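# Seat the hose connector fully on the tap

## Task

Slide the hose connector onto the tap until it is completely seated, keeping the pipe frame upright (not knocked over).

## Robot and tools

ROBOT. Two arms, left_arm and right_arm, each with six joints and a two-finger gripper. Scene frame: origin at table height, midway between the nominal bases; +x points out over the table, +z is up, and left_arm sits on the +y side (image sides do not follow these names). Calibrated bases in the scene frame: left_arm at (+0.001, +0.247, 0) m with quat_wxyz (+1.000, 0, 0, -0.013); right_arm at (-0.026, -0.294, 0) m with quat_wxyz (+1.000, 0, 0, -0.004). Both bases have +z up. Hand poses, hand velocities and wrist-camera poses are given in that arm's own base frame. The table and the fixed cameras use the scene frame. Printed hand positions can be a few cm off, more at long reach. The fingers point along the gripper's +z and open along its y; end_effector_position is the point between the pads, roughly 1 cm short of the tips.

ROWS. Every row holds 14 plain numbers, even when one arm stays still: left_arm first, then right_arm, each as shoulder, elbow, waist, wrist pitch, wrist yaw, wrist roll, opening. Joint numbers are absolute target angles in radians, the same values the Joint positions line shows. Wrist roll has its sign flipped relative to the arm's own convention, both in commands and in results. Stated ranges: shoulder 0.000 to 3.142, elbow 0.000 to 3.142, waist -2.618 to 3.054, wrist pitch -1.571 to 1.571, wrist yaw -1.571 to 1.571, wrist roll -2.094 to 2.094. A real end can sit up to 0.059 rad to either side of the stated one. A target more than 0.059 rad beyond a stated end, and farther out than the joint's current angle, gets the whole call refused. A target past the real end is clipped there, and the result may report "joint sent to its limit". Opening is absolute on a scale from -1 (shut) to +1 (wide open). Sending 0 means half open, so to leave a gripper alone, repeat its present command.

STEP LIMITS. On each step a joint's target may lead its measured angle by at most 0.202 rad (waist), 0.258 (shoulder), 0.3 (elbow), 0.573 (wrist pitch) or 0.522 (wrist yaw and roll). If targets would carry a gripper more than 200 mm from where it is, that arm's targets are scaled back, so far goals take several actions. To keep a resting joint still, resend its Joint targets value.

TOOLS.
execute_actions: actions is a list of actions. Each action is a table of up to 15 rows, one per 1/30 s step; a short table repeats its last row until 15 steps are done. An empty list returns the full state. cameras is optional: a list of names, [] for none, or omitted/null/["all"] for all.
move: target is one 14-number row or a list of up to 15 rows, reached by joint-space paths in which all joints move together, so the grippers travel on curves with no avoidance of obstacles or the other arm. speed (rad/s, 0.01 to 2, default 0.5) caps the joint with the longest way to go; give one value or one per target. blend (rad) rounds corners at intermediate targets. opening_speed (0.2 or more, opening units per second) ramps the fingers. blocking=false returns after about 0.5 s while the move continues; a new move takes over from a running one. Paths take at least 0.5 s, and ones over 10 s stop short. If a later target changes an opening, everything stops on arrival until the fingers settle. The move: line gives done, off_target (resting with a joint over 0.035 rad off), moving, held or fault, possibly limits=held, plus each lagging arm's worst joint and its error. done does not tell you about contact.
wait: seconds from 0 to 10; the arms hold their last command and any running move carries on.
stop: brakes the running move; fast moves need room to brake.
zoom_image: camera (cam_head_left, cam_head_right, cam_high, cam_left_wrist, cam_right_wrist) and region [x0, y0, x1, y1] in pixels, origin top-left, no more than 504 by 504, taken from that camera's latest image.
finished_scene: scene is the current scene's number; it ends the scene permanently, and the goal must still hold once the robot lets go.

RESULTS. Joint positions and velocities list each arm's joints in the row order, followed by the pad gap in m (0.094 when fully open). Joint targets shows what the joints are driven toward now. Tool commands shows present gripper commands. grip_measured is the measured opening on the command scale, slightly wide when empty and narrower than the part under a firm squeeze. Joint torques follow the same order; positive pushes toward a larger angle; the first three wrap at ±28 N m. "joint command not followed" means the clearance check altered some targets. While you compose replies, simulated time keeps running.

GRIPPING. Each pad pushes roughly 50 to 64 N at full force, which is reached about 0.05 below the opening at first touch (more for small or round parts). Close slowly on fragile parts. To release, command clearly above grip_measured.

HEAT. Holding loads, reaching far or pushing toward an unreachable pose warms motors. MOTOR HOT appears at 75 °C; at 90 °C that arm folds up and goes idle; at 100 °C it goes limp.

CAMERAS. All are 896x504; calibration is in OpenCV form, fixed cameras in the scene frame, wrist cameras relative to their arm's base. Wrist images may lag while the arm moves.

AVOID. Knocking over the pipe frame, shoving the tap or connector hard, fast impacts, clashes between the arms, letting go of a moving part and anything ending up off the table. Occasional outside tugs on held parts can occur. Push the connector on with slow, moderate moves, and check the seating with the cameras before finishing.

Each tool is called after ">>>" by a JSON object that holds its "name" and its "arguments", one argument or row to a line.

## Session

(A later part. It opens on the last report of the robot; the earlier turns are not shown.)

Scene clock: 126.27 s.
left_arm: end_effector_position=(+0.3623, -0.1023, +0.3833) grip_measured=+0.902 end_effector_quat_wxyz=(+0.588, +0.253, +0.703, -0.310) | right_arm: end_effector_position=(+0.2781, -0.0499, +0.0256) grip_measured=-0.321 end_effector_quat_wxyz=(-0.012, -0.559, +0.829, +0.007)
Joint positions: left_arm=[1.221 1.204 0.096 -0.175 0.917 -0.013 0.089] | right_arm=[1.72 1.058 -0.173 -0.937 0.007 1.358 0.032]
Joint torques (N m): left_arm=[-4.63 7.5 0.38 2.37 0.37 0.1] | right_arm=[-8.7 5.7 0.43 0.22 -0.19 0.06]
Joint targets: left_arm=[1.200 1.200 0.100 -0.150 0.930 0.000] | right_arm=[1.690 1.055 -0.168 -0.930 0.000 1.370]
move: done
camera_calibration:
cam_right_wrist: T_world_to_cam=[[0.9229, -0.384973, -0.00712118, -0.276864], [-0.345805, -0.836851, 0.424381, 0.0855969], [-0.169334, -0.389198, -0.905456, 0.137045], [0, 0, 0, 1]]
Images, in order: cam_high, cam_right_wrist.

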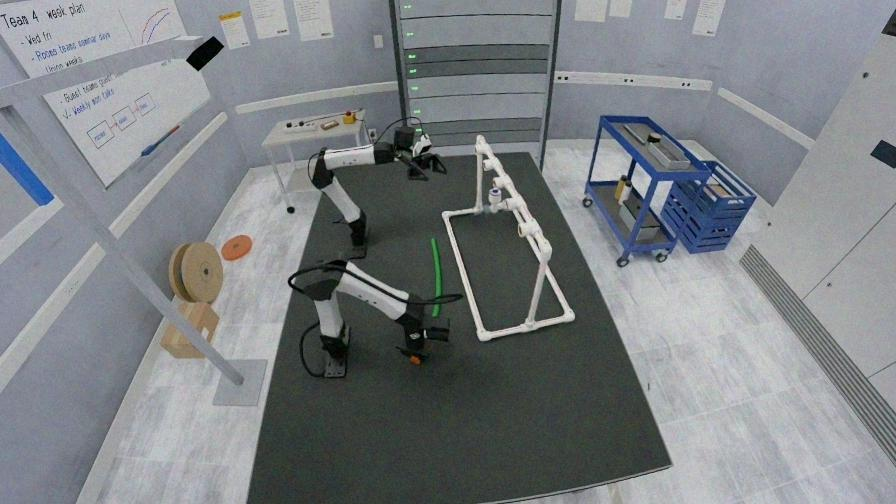

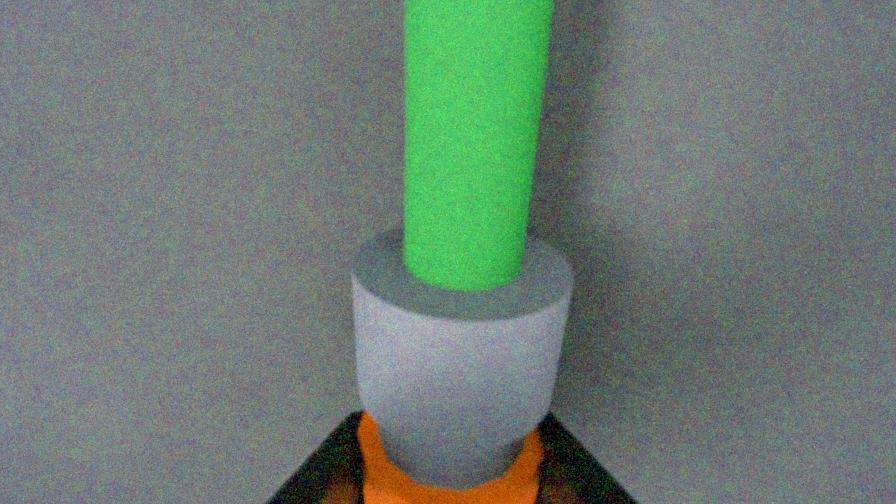

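>>> {"name": "move", "arguments": {
  "target": [
    [1.2,1.2,0.1,-0.15,0.93,0,0.9, 1.72,1.5,-0.168,-1.37,0,1.37,-0.8],
    [1.2,1.2,0.1,-0.15,0.93,0,0.9, 1.836,1.51,0.095,0.54,-1.571,1.37,-0.8]
  ],
  "speed": [0.4,0.7],
  "blend": 0.1
}}

>>> {"name": "zoom_image", "arguments": {
  "camera": "cam_left_wrist",
  "region": [400, 50, 896, 350]
}}

Scene clock: 137.10 s.
left_arm: end_effector_position=(+0.3623, -0.1023, +0.3833) grip_measured=+0.902 end_effector_quat_wxyz=(+0.588, +0.253, +0.703, -0.310) | right_arm: end_effector_position=(+0.3966, +0.2086, +0.3537) grip_measured=-0.323 end_effector_quat_wxyz=(+0.707, -0.706, -0.022, +0.033)
Joint positions: left_arm=[1.221 1.204 0.096 -0.175 0.917 -0.013 0.089] | right_arm=[1.831 1.478 0.09 0.531 -1.557 1.377 0.032]
Joint torques (N m): left_arm=[-4.56 7.47 0.35 2.37 0.36 0.1] | right_arm=[-7.92 10.71 0.38 1.08 -0.09 -0.22]
Joint targets: left_arm=[1.200 1.200 0.100 -0.150 0.930 0.000] | right_arm=[1.836 1.510 0.095 0.540 -1.568 1.370]
joint sent to its limit (right arm) — the wrist yaw, lower limit.
move: done
camera_calibration:
cam_left_wrist: T_world_to_cam=[[-0.740482, -0.65888, 0.132529, 0.148997], [-0.426801, 0.308682, -0.850033, 0.55382], [0.519161, -0.685997, -0.509784, 0.0294092], [0, 0, 0, 1]]
cam_right_wrist: T_world_to_cam=[[0.0269154, -0.0185634, 0.999465, -0.361517], [0.939546, -0.340959, -0.0316345, -0.248233], [0.341364, 0.939895, 0.00826411, -0.248137], [0, 0, 0, 1]]

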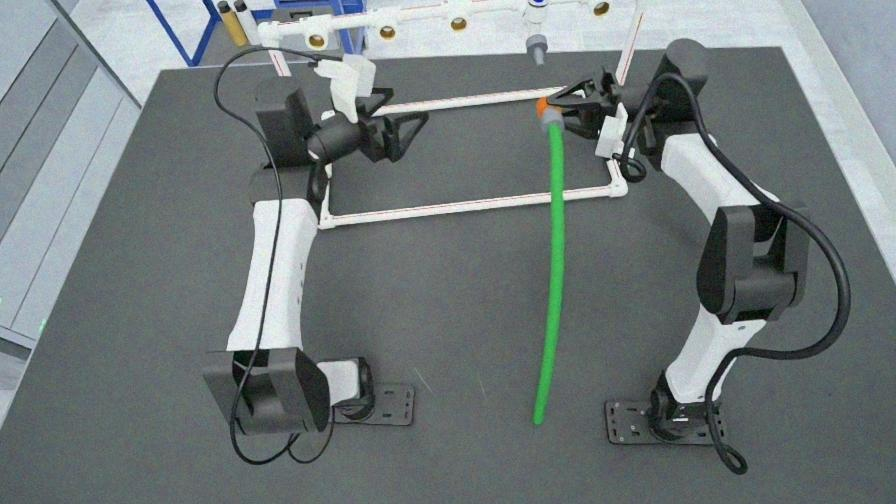

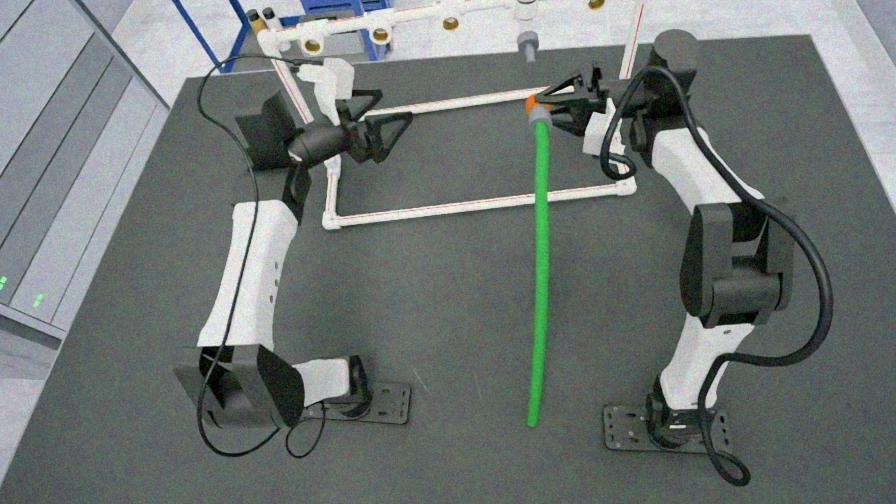

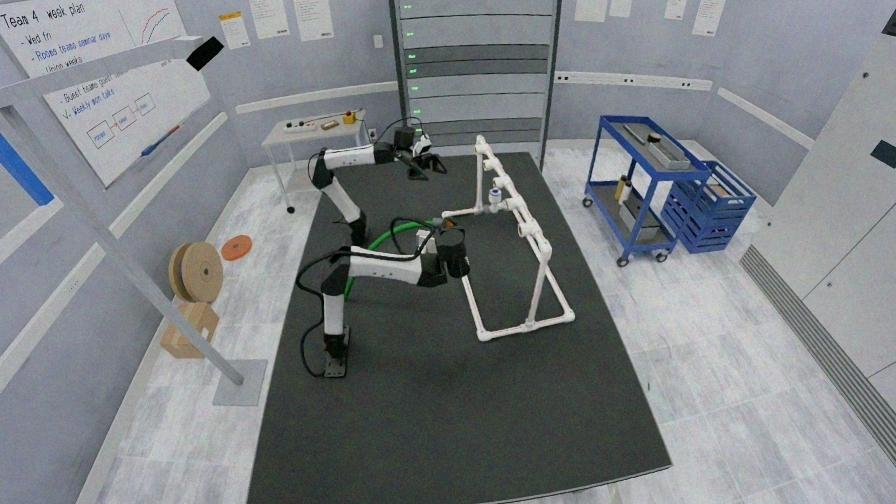

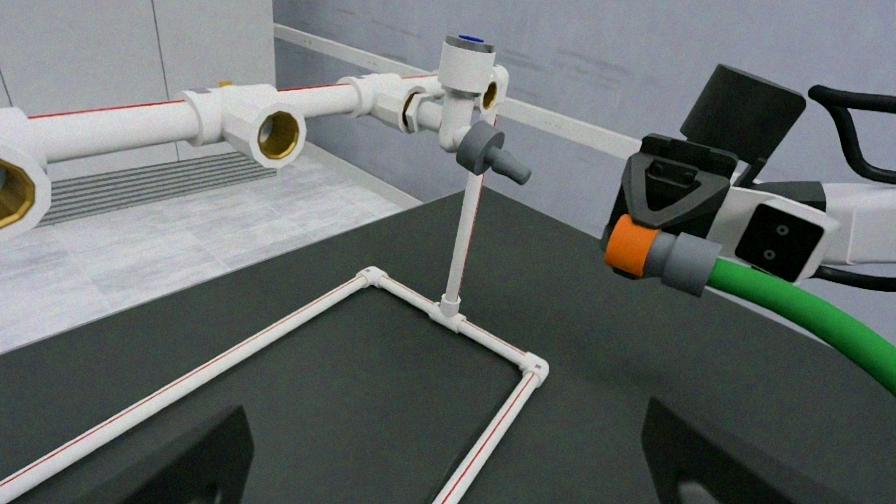

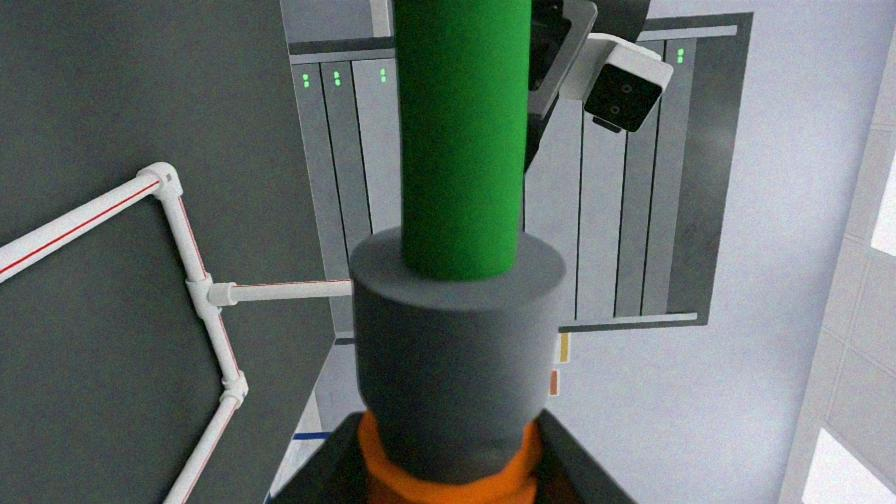

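Scaled by 1.016 from the camera's 896x504 image, which has a finer 1280x720 frame.

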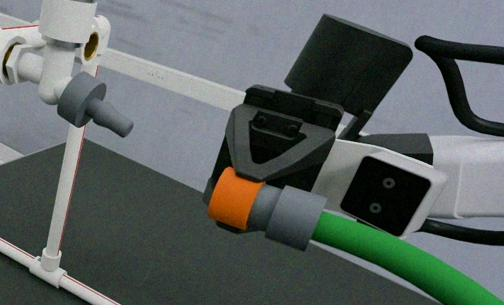

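>>> {"name": "zoom_image", "arguments": {
  "camera": "cam_high",
  "region": [460, 180, 520, 225]
}}

>>> {"name": "zoom_image", "arguments": {
  "camera": "cam_left_wrist",
  "region": [400, 20, 560, 210]
}}

>>> {"name": "zoom_image", "arguments": {
  "camera": "cam_head_right",
  "region": [490, 0, 590, 140]
}}

Scaled by 8.400 from the camera's 896x504 image, which has a finer 1280x720 frame.

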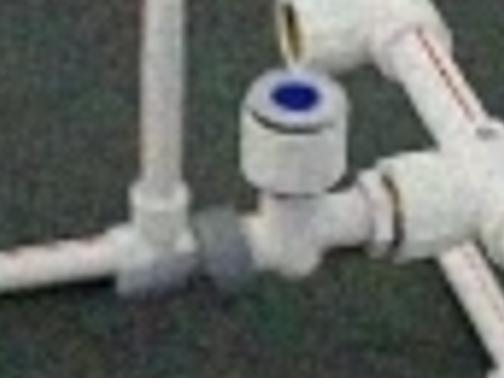

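Scaled by 2.653 from the camera's 896x504 image, which has a finer 1280x720 frame.

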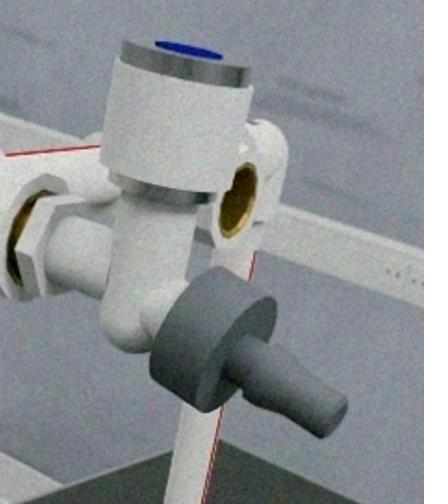

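Scaled by 3.600 from the camera's 896x504 image, which has a finer 1280x720 frame.

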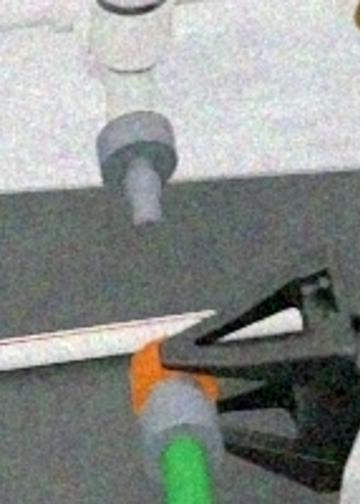

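>>> {"name": "zoom_image", "arguments": {
  "camera": "cam_high",
  "region": [420, 180, 510, 250]
}}

>>> {"name": "zoom_image", "arguments": {
  "camera": "cam_head_left",
  "region": [500, 0, 600, 140]
}}

>>> {"name": "zoom_image", "arguments": {
  "camera": "cam_left_wrist",
  "region": [560, 180, 740, 320]
}}

Scaled by 5.600 from the camera's 896x504 image, which has a finer 1280x720 frame.

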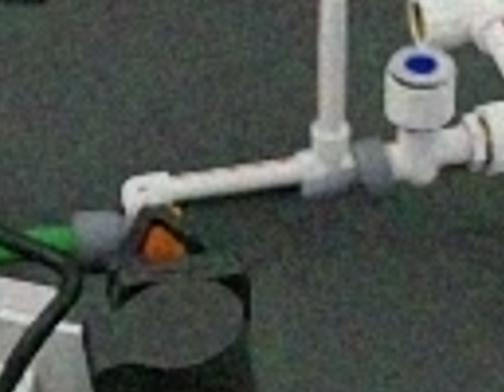

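Scaled by 3.600 from the camera's 896x504 image, which has a finer 1280x720 frame.

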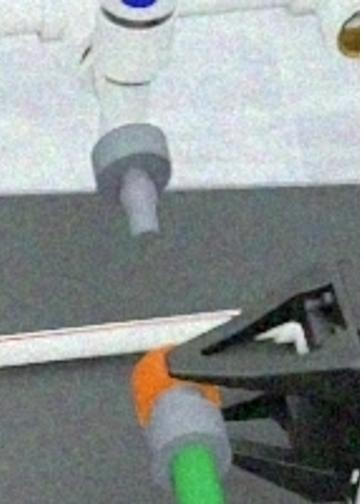

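Scaled by 2.800 from the camera's 896x504 image, which has a finer 1280x720 frame.

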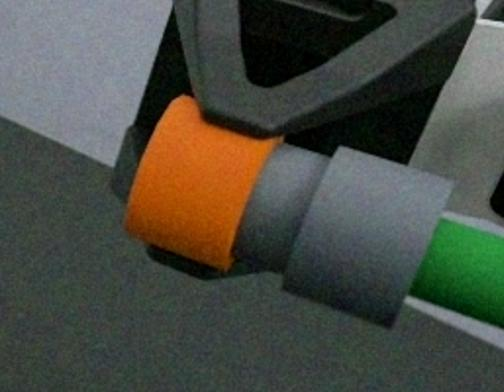

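>>> {"name": "move", "arguments": {
  "target": [1.2,1.2,0.1,-0.15,0.93,0,0.9, 2.073,1.853,0.1,0.42,-1.567,1.66,-0.8],
  "speed": 0.3,
  "cameras": ["cam_left_wrist","cam_head_right","cam_head_left","cam_high"]
}}

>>> {"name": "zoom_image", "arguments": {
  "camera": "cam_left_wrist",
  "region": [440, 80, 680, 280]
}}

>>> {"name": "zoom_image", "arguments": {
  "camera": "cam_head_left",
  "region": [500, 0, 600, 120]
}}

>>> {"name": "zoom_image", "arguments": {
  "camera": "cam_head_right",
  "region": [490, 0, 590, 120]
}}

>>> {"name": "zoom_image", "arguments": {
  "camera": "cam_high",
  "region": [430, 170, 530, 250]
}}

Scene clock: 178.77 s.
left_arm: end_effector_position=(+0.3623, -0.1023, +0.3833) grip_measured=+0.902 end_effector_quat_wxyz=(+0.588, +0.253, +0.703, -0.310) | right_arm: end_effector_position=(+0.4549, +0.2157, +0.3560) grip_measured=-0.323 end_effector_quat_wxyz=(+0.705, -0.696, -0.123, -0.063)
Joint positions: left_arm=[1.221 1.204 0.096 -0.175 0.917 -0.013 0.089] | right_arm=[2.072 1.822 0.094 0.429 -1.562 1.657 0.032]
Joint torques (N m): left_arm=[-4.57 7.47 0.36 2.36 0.37 0.11] | right_arm=[-10.1 10.73 0.49 0.94 -0.01 -0.13]
Joint targets: left_arm=[1.200 1.200 0.100 -0.150 0.930 0.000] | right_arm=[2.073 1.853 0.100 0.420 -1.567 1.660]
move: done
camera_calibration:
cam_left_wrist: T_world_to_cam=[[-0.740482, -0.65888, 0.132529, 0.148997], [-0.426801, 0.308682, -0.850033, 0.55382], [0.519161, -0.685997, -0.509784, 0.0294092], [0, 0, 0, 1]]
Images, in order: cam_head_left, cam_head_right, cam_high, cam_left_wrist.

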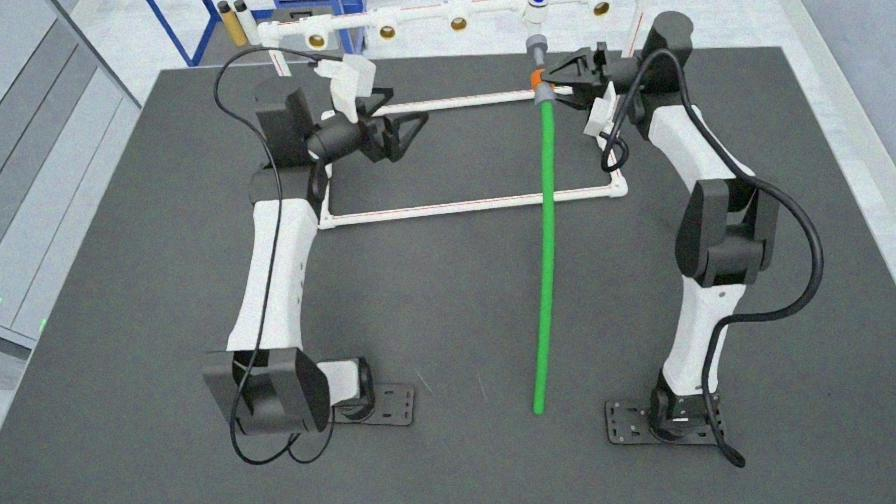

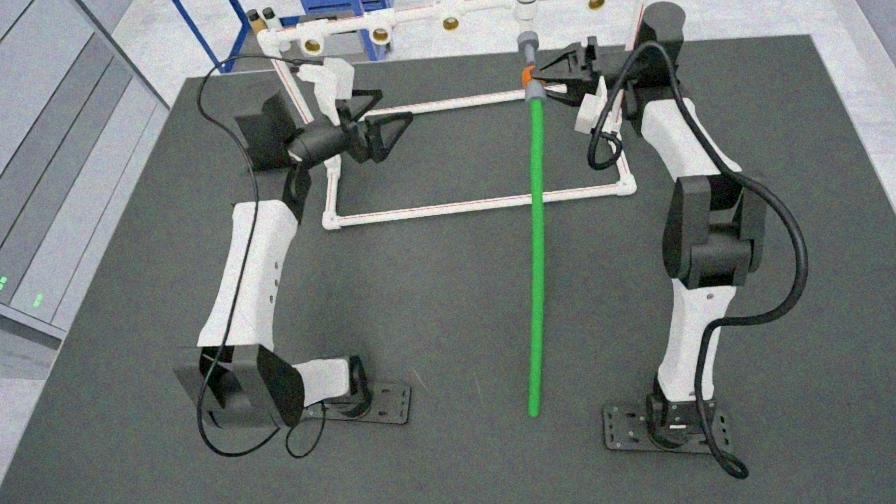

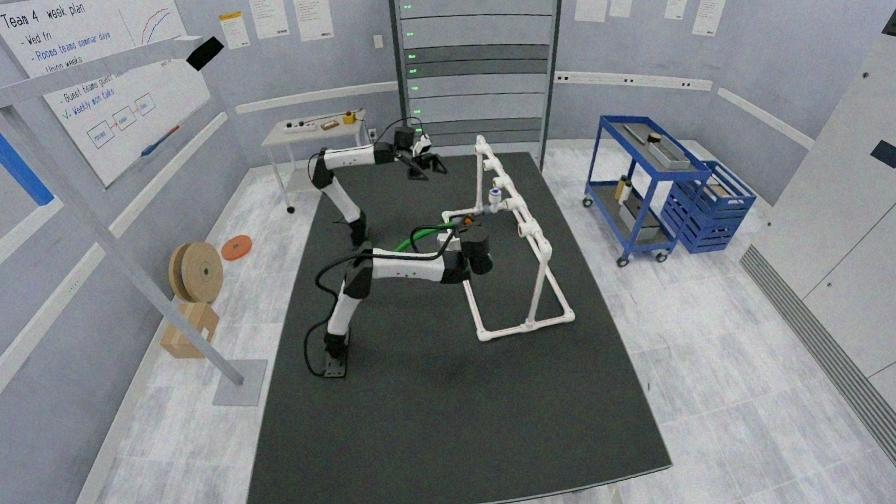

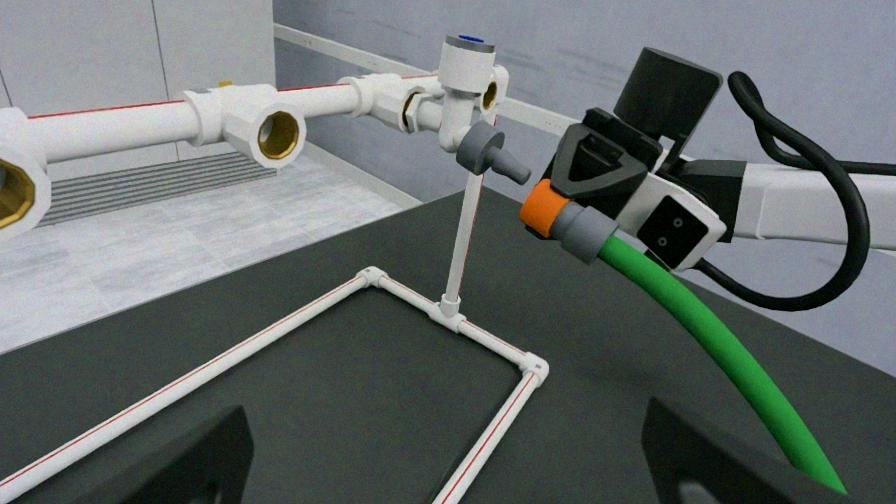

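Scaled by 2.100 from the camera's 896x504 image, which has a finer 1280x720 frame.

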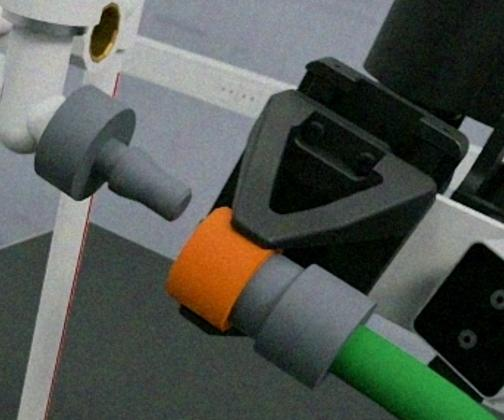

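Scaled by 4.200 from the camera's 896x504 image, which has a finer 1280x720 frame.

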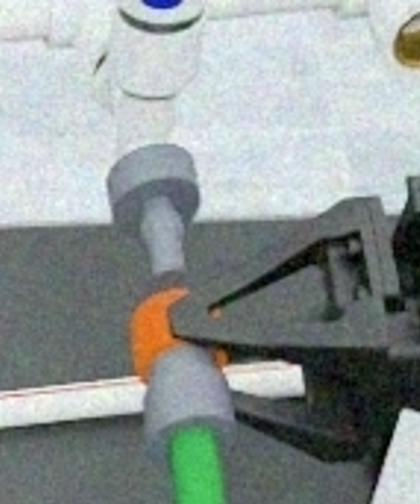

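Scaled by 4.200 from the camera's 896x504 image, which has a finer 1280x720 frame.

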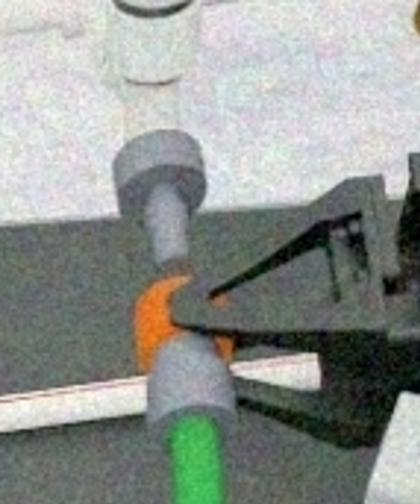

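Scaled by 5.040 from the camera's 896x504 image, which has a finer 1280x720 frame.

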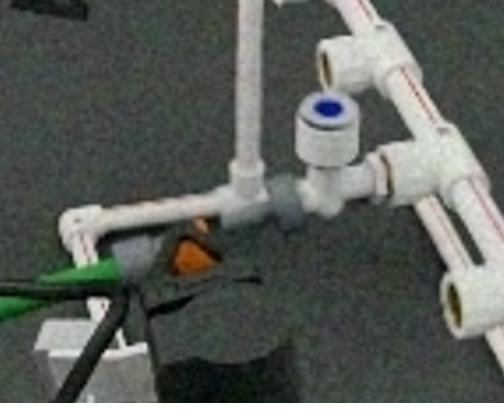

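>>> {"name": "move", "arguments": {
  "target": [1.2,1.2,0.1,-0.15,0.93,0,0.9, 2.066,1.891,0.108,0.375,-1.567,1.73,-0.8],
  "speed": 0.2,
  "cameras": ["cam_left_wrist","cam_head_right","cam_head_left"]
}}

>>> {"name": "zoom_image", "arguments": {
  "camera": "cam_left_wrist",
  "region": [440, 80, 680, 280]
}}

>>> {"name": "zoom_image", "arguments": {
  "camera": "cam_head_left",
  "region": [500, 0, 600, 120]
}}

>>> {"name": "zoom_image", "arguments": {
  "camera": "cam_head_right",
  "region": [490, 0, 590, 120]
}}

Scene clock: 185.97 s.
left_arm: end_effector_position=(+0.3623, -0.1023, +0.3833) grip_measured=+0.902 end_effector_quat_wxyz=(+0.588, +0.253, +0.703, -0.310) | right_arm: end_effector_position=(+0.4533, +0.2192, +0.3652) grip_measured=-0.323 end_effector_quat_wxyz=(+0.703, -0.691, -0.148, -0.082)
Joint positions: left_arm=[1.221 1.204 0.096 -0.175 0.917 -0.013 0.089] | right_arm=[2.072 1.86 0.102 0.383 -1.562 1.726 0.032]
Joint torques (N m): left_arm=[-4.6 7.53 0.32 2.36 0.36 0.11] | right_arm=[-10.71 10.66 0.5 0.93 -0.01 -0.11]
Joint targets: left_arm=[1.200 1.200 0.100 -0.150 0.930 0.000] | right_arm=[2.066 1.891 0.108 0.375 -1.567 1.730]
move: done
camera_calibration:
cam_left_wrist: T_world_to_cam=[[-0.740482, -0.65888, 0.132529, 0.148997], [-0.426801, 0.308682, -0.850033, 0.55382], [0.519161, -0.685997, -0.509784, 0.0294092], [0, 0, 0, 1]]
Images, in order: cam_head_left, cam_head_right, cam_left_wrist.

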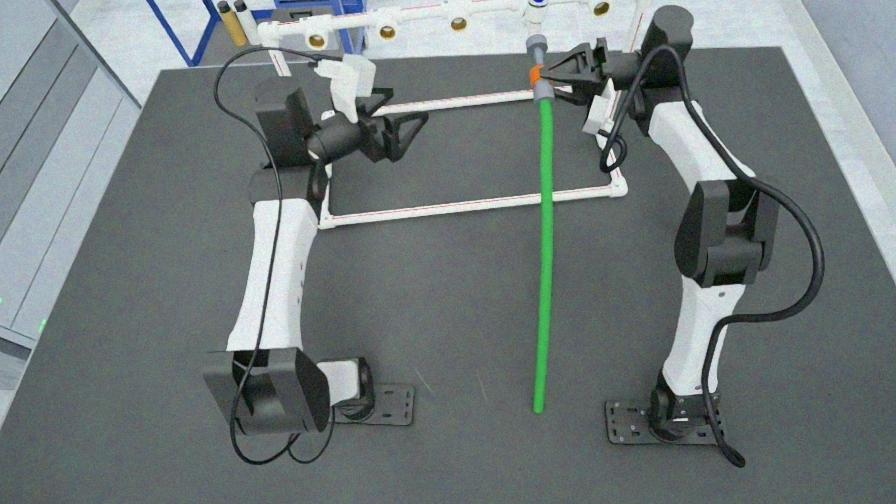

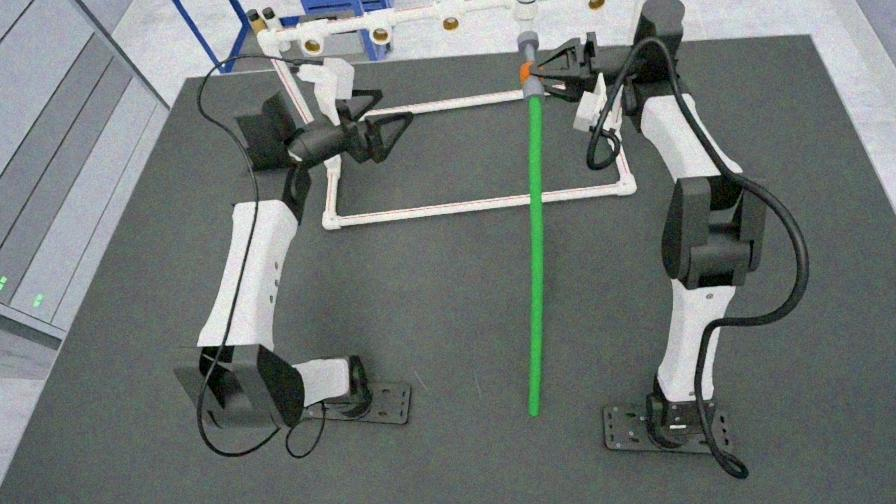

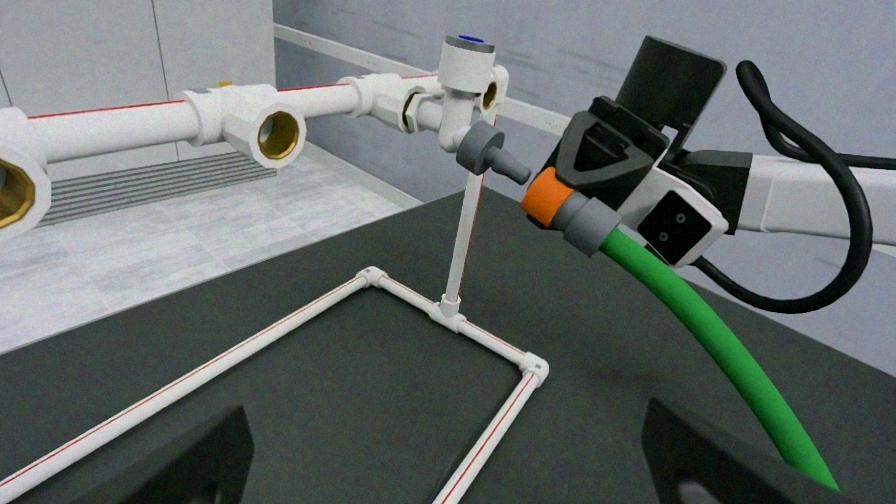

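Scaled by 2.100 from the camera's 896x504 image, which has a finer 1280x720 frame.

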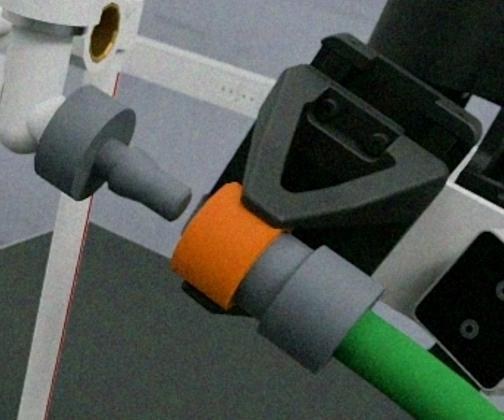

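Scaled by 4.200 from the camera's 896x504 image, which has a finer 1280x720 frame.

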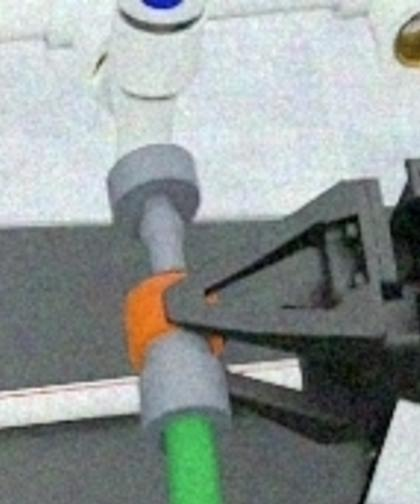

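Scaled by 4.200 from the camera's 896x504 image, which has a finer 1280x720 frame.

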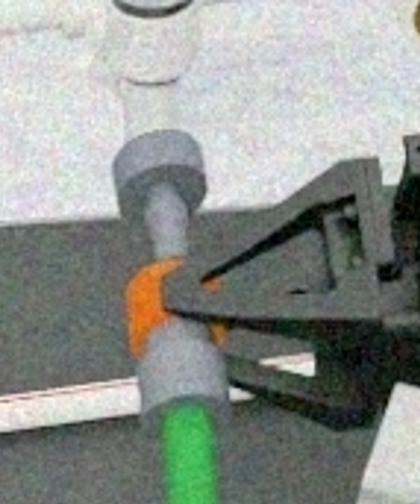

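>>> {"name": "move", "arguments": {
  "target": [1.2,1.2,0.1,-0.15,0.93,0,0.9, 2.142,2.029,0.105,0.313,-1.567,1.73,-0.8],
  "speed": 0.1,
  "cameras": ["cam_left_wrist","cam_head_right","cam_head_left"]
}}

>>> {"name": "zoom_image", "arguments": {
  "camera": "cam_left_wrist",
  "region": [440, 80, 680, 280]
}}

>>> {"name": "zoom_image", "arguments": {
  "camera": "cam_head_left",
  "region": [500, 0, 600, 120]
}}

>>> {"name": "zoom_image", "arguments": {
  "camera": "cam_head_right",
  "region": [490, 0, 590, 120]
}}

Scene clock: 192.97 s.
left_arm: end_effector_position=(+0.3623, -0.1023, +0.3833) grip_measured=+0.902 end_effector_quat_wxyz=(+0.588, +0.253, +0.703, -0.310) | right_arm: end_effector_position=(+0.4671, +0.2206, +0.3725) grip_measured=-0.323 end_effector_quat_wxyz=(+0.703, -0.691, -0.150, -0.082)
Joint positions: left_arm=[1.221 1.204 0.096 -0.175 0.917 -0.013 0.089] | right_arm=[2.141 1.995 0.102 0.318 -1.567 1.728 0.032]
Joint torques (N m): left_arm=[-4.56 7.45 0.34 2.37 0.37 0.1] | right_arm=[-10.61 10.96 0.25 0.96 0.04 -0.12]
Heat: left arm: 54 °C; right arm: 53 °C.
Joint targets: left_arm=[1.200 1.200 0.100 -0.150 0.930 0.000] | right_arm=[2.142 2.029 0.105 0.313 -1.567 1.730]
move: done
camera_calibration:
cam_left_wrist: T_world_to_cam=[[-0.740482, -0.65888, 0.132529, 0.148997], [-0.426801, 0.308682, -0.850033, 0.55382], [0.519161, -0.685997, -0.509784, 0.0294092], [0, 0, 0, 1]]
Images, in order: cam_head_left, cam_head_right, cam_left_wrist.

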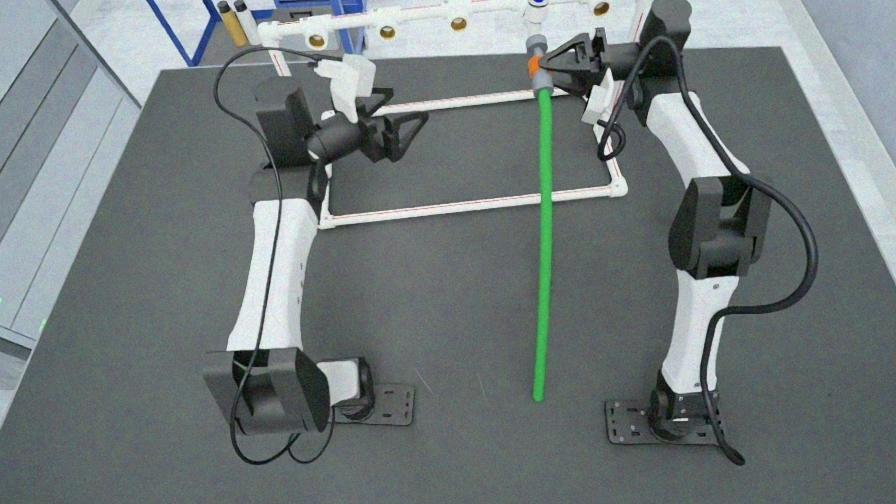

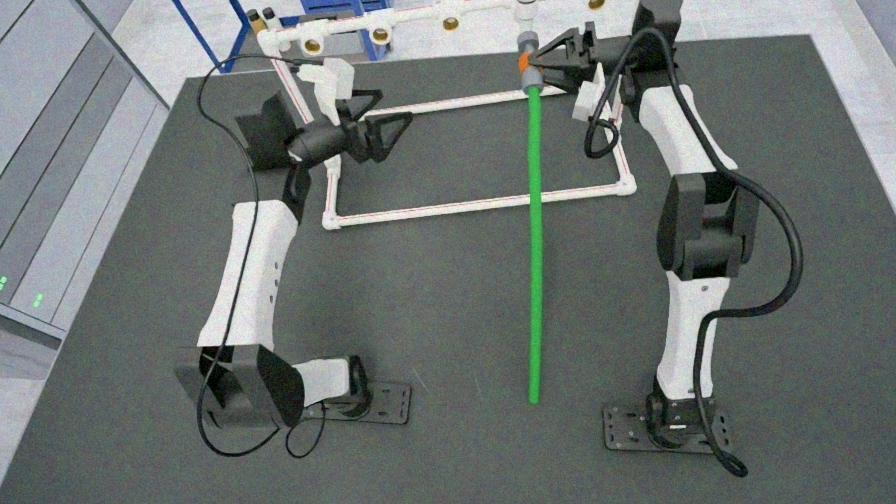

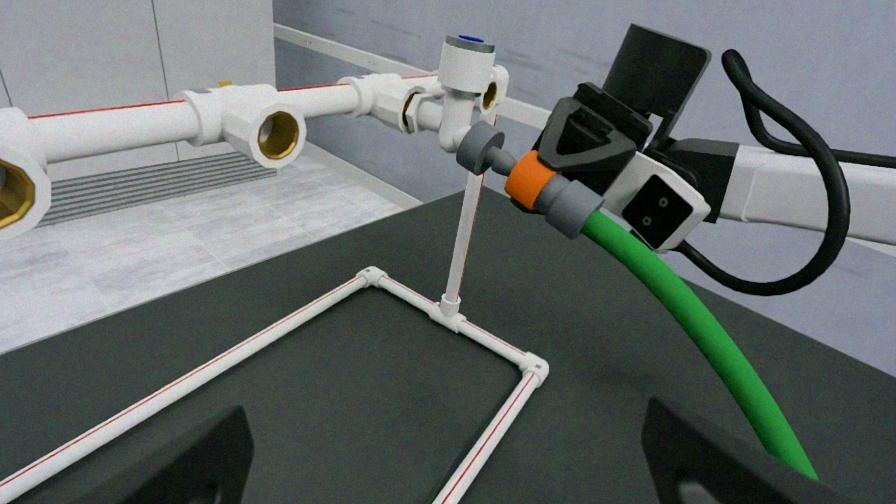

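Scaled by 2.100 from the camera's 896x504 image, which has a finer 1280x720 frame.

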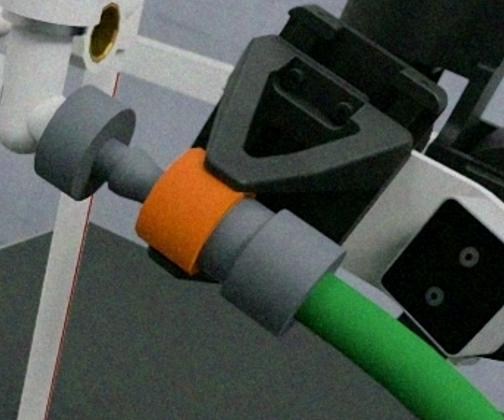

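Scaled by 4.200 from the camera's 896x504 image, which has a finer 1280x720 frame.

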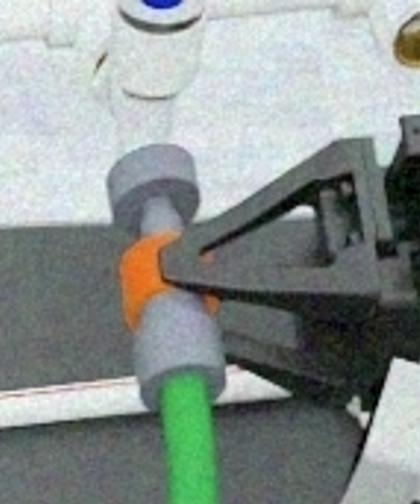

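Scaled by 4.200 from the camera's 896x504 image, which has a finer 1280x720 frame.

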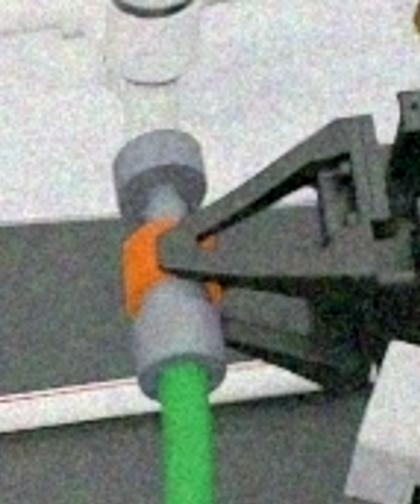

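>>> {"name": "move", "arguments": {
  "target": [1.2,1.2,0.1,-0.15,0.93,0,0.9, 2.206,2.141,0.102,0.265,-1.567,1.73,-0.8],
  "speed": 0.1,
  "cameras": ["cam_left_wrist","cam_head_left"]
}}

>>> {"name": "zoom_image", "arguments": {
  "camera": "cam_left_wrist",
  "region": [440, 80, 680, 280]
}}

>>> {"name": "zoom_image", "arguments": {
  "camera": "cam_head_left",
  "region": [500, 0, 600, 120]
}}

Scene clock: 199.40 s.
left_arm: end_effector_position=(+0.3623, -0.1023, +0.3833) grip_measured=+0.902 end_effector_quat_wxyz=(+0.588, +0.253, +0.703, -0.310) | right_arm: end_effector_position=(+0.4796, +0.2218, +0.3746) grip_measured=-0.323 end_effector_quat_wxyz=(+0.703, -0.691, -0.150, -0.081)
Joint positions: left_arm=[1.221 1.204 0.096 -0.175 0.917 -0.013 0.089] | right_arm=[2.205 2.107 0.102 0.269 -1.567 1.728 0.032]
Joint torques (N m): left_arm=[-4.57 7.41 0.31 2.36 0.35 0.09] | right_arm=[-11 10.97 -0.02 0.97 0.03 -0.12]
Joint targets: left_arm=[1.200 1.200 0.100 -0.150 0.930 0.000] | right_arm=[2.206 2.141 0.102 0.265 -1.567 1.730]
move: done
camera_calibration:
cam_left_wrist: T_world_to_cam=[[-0.740482, -0.65888, 0.132529, 0.148997], [-0.426801, 0.308682, -0.850033, 0.55382], [0.519161, -0.685997, -0.509784, 0.0294092], [0, 0, 0, 1]]
Images, in order: cam_head_left, cam_left_wrist.

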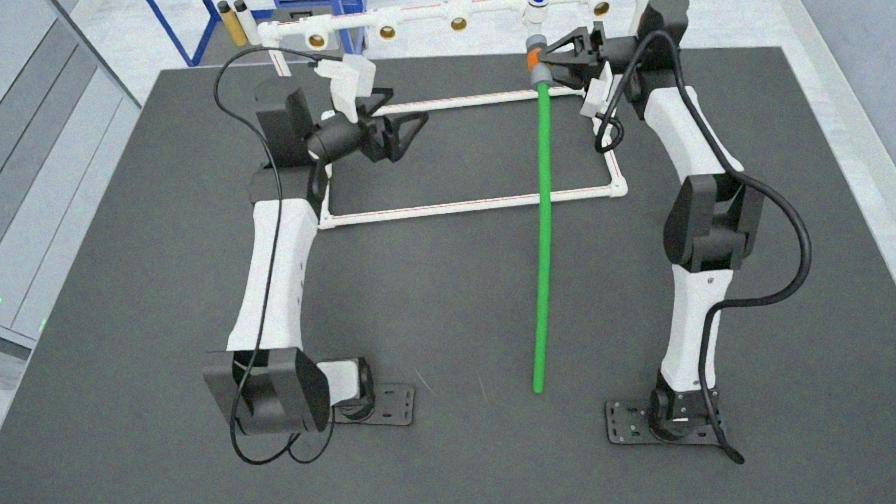

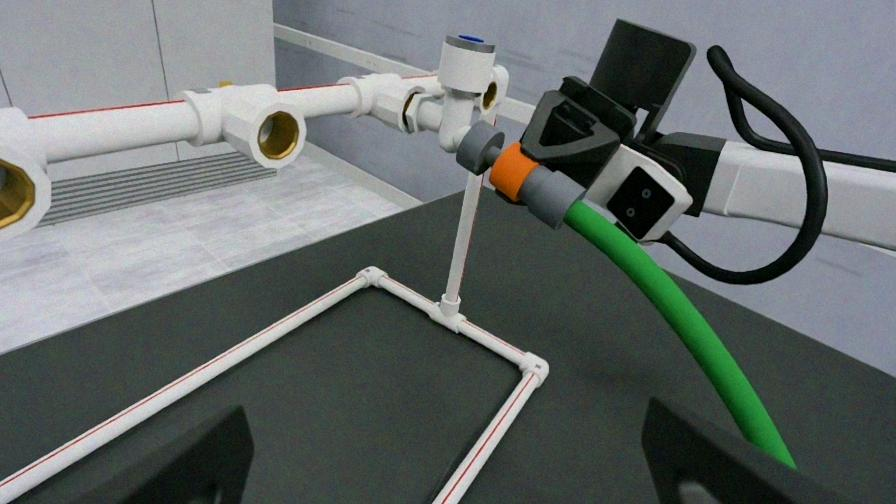

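Scaled by 2.100 from the camera's 896x504 image, which has a finer 1280x720 frame.

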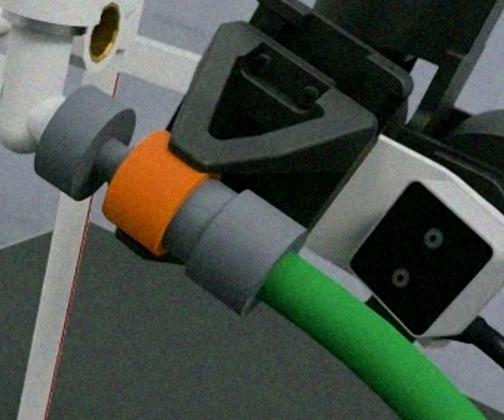

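Scaled by 4.200 from the camera's 896x504 image, which has a finer 1280x720 frame.

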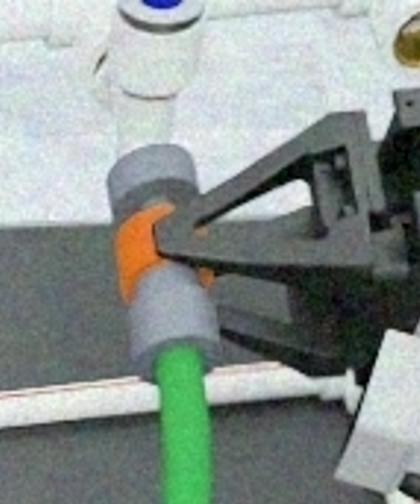

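>>> {"name": "move", "arguments": {
  "target": [1.2,1.2,0.1,-0.15,0.93,0,0.9, 2.279,2.272,0.098,0.207,-1.571,1.73,-0.8],
  "speed": 0.12,
  "cameras": ["cam_left_wrist"]
}}

>>> {"name": "move", "arguments": {
  "target": [1.2,1.2,0.1,-0.15,0.93,0,0.9, 2.351,2.404,0.096,0.147,-1.571,1.73,-0.8],
  "speed": 0.12,
  "cameras": ["cam_left_wrist","cam_head_left"]
}}

>>> {"name": "zoom_image", "arguments": {
  "camera": "cam_left_wrist",
  "region": [420, 60, 660, 260]
}}

>>> {"name": "zoom_image", "arguments": {
  "camera": "cam_head_left",
  "region": [500, 0, 600, 120]
}}

Scene clock: 203.57 s.
joint sent to its limit (right arm) — the wrist yaw, lower limit.
move: off_target (right_arm); right_arm: the elbow is farthest, 0.037 rad from its target
camera_calibration:
cam_left_wrist: T_world_to_cam=[[-0.740482, -0.65888, 0.132529, 0.148997], [-0.426801, 0.308682, -0.850033, 0.55382], [0.519161, -0.685997, -0.509784, 0.0294092], [0, 0, 0, 1]]
Images, in order: cam_left_wrist.

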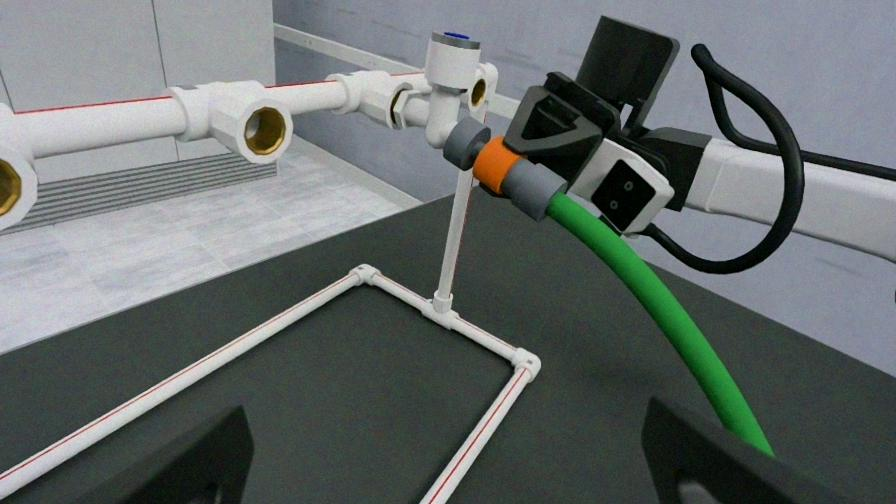

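Scene clock: 205.03 s.
left_arm: end_effector_position=(+0.3623, -0.1023, +0.3833) grip_measured=+0.902 end_effector_quat_wxyz=(+0.588, +0.253, +0.703, -0.310) | right_arm: end_effector_position=(+0.5038, +0.2243, +0.3758) grip_measured=-0.323 end_effector_quat_wxyz=(+0.703, -0.692, -0.145, -0.077)
Joint positions: left_arm=[1.221 1.204 0.096 -0.175 0.917 -0.013 0.089] | right_arm=[2.353 2.366 0.102 0.145 -1.567 1.729 0.032]
Joint torques (N m): left_arm=[-4.59 7.45 0.32 2.37 0.37 0.11] | right_arm=[-12.11 11.23 -0.54 1.04 0.02 -0.12]
Joint targets: left_arm=[1.200 1.200 0.100 -0.150 0.930 0.000] | right_arm=[2.351 2.404 0.096 0.147 -1.568 1.730]
joint sent to its limit (right arm) — the wrist yaw, lower limit.
move: off_target (right_arm); right_arm: the elbow is farthest, 0.038 rad from its target
camera_calibration:
cam_left_wrist: T_world_to_cam=[[-0.740482, -0.65888, 0.132529, 0.148997], [-0.426801, 0.308682, -0.850033, 0.55382], [0.519161, -0.685997, -0.509784, 0.0294092], [0, 0, 0, 1]]
Images, in order: cam_head_left, cam_left_wrist.

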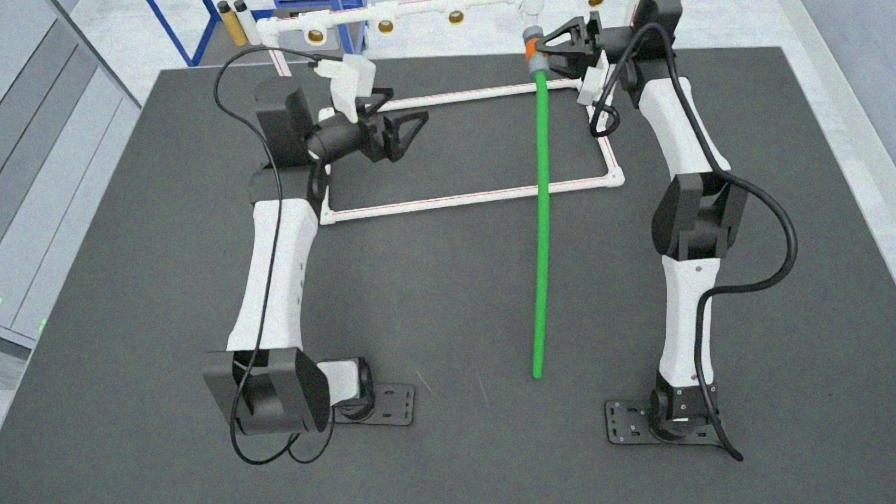

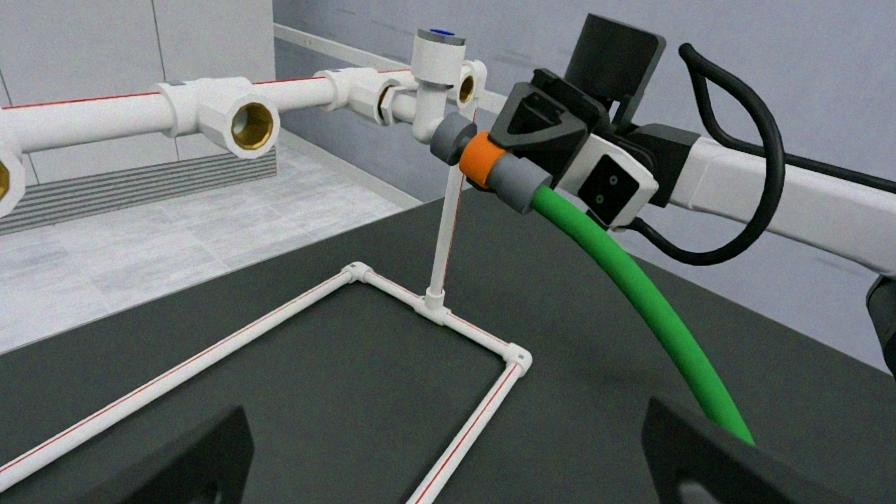

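Scaled by 2.100 from the camera's 896x504 image, which has a finer 1280x720 frame.

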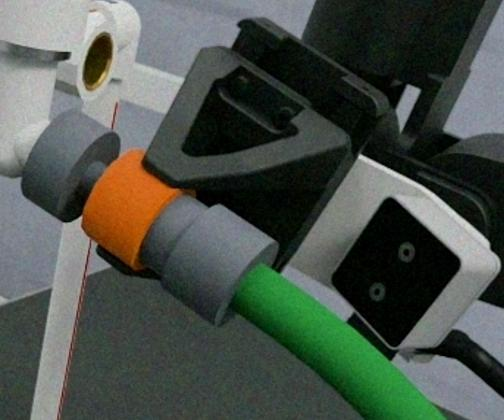

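Scaled by 4.200 from the camera's 896x504 image, which has a finer 1280x720 frame.

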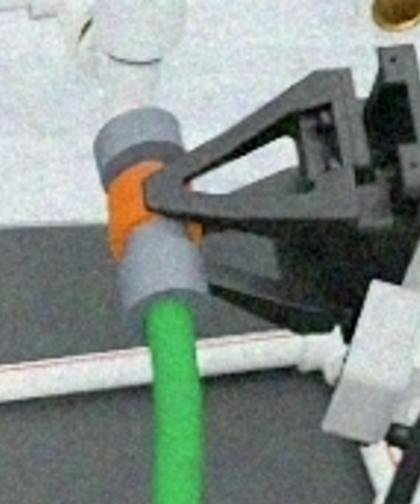

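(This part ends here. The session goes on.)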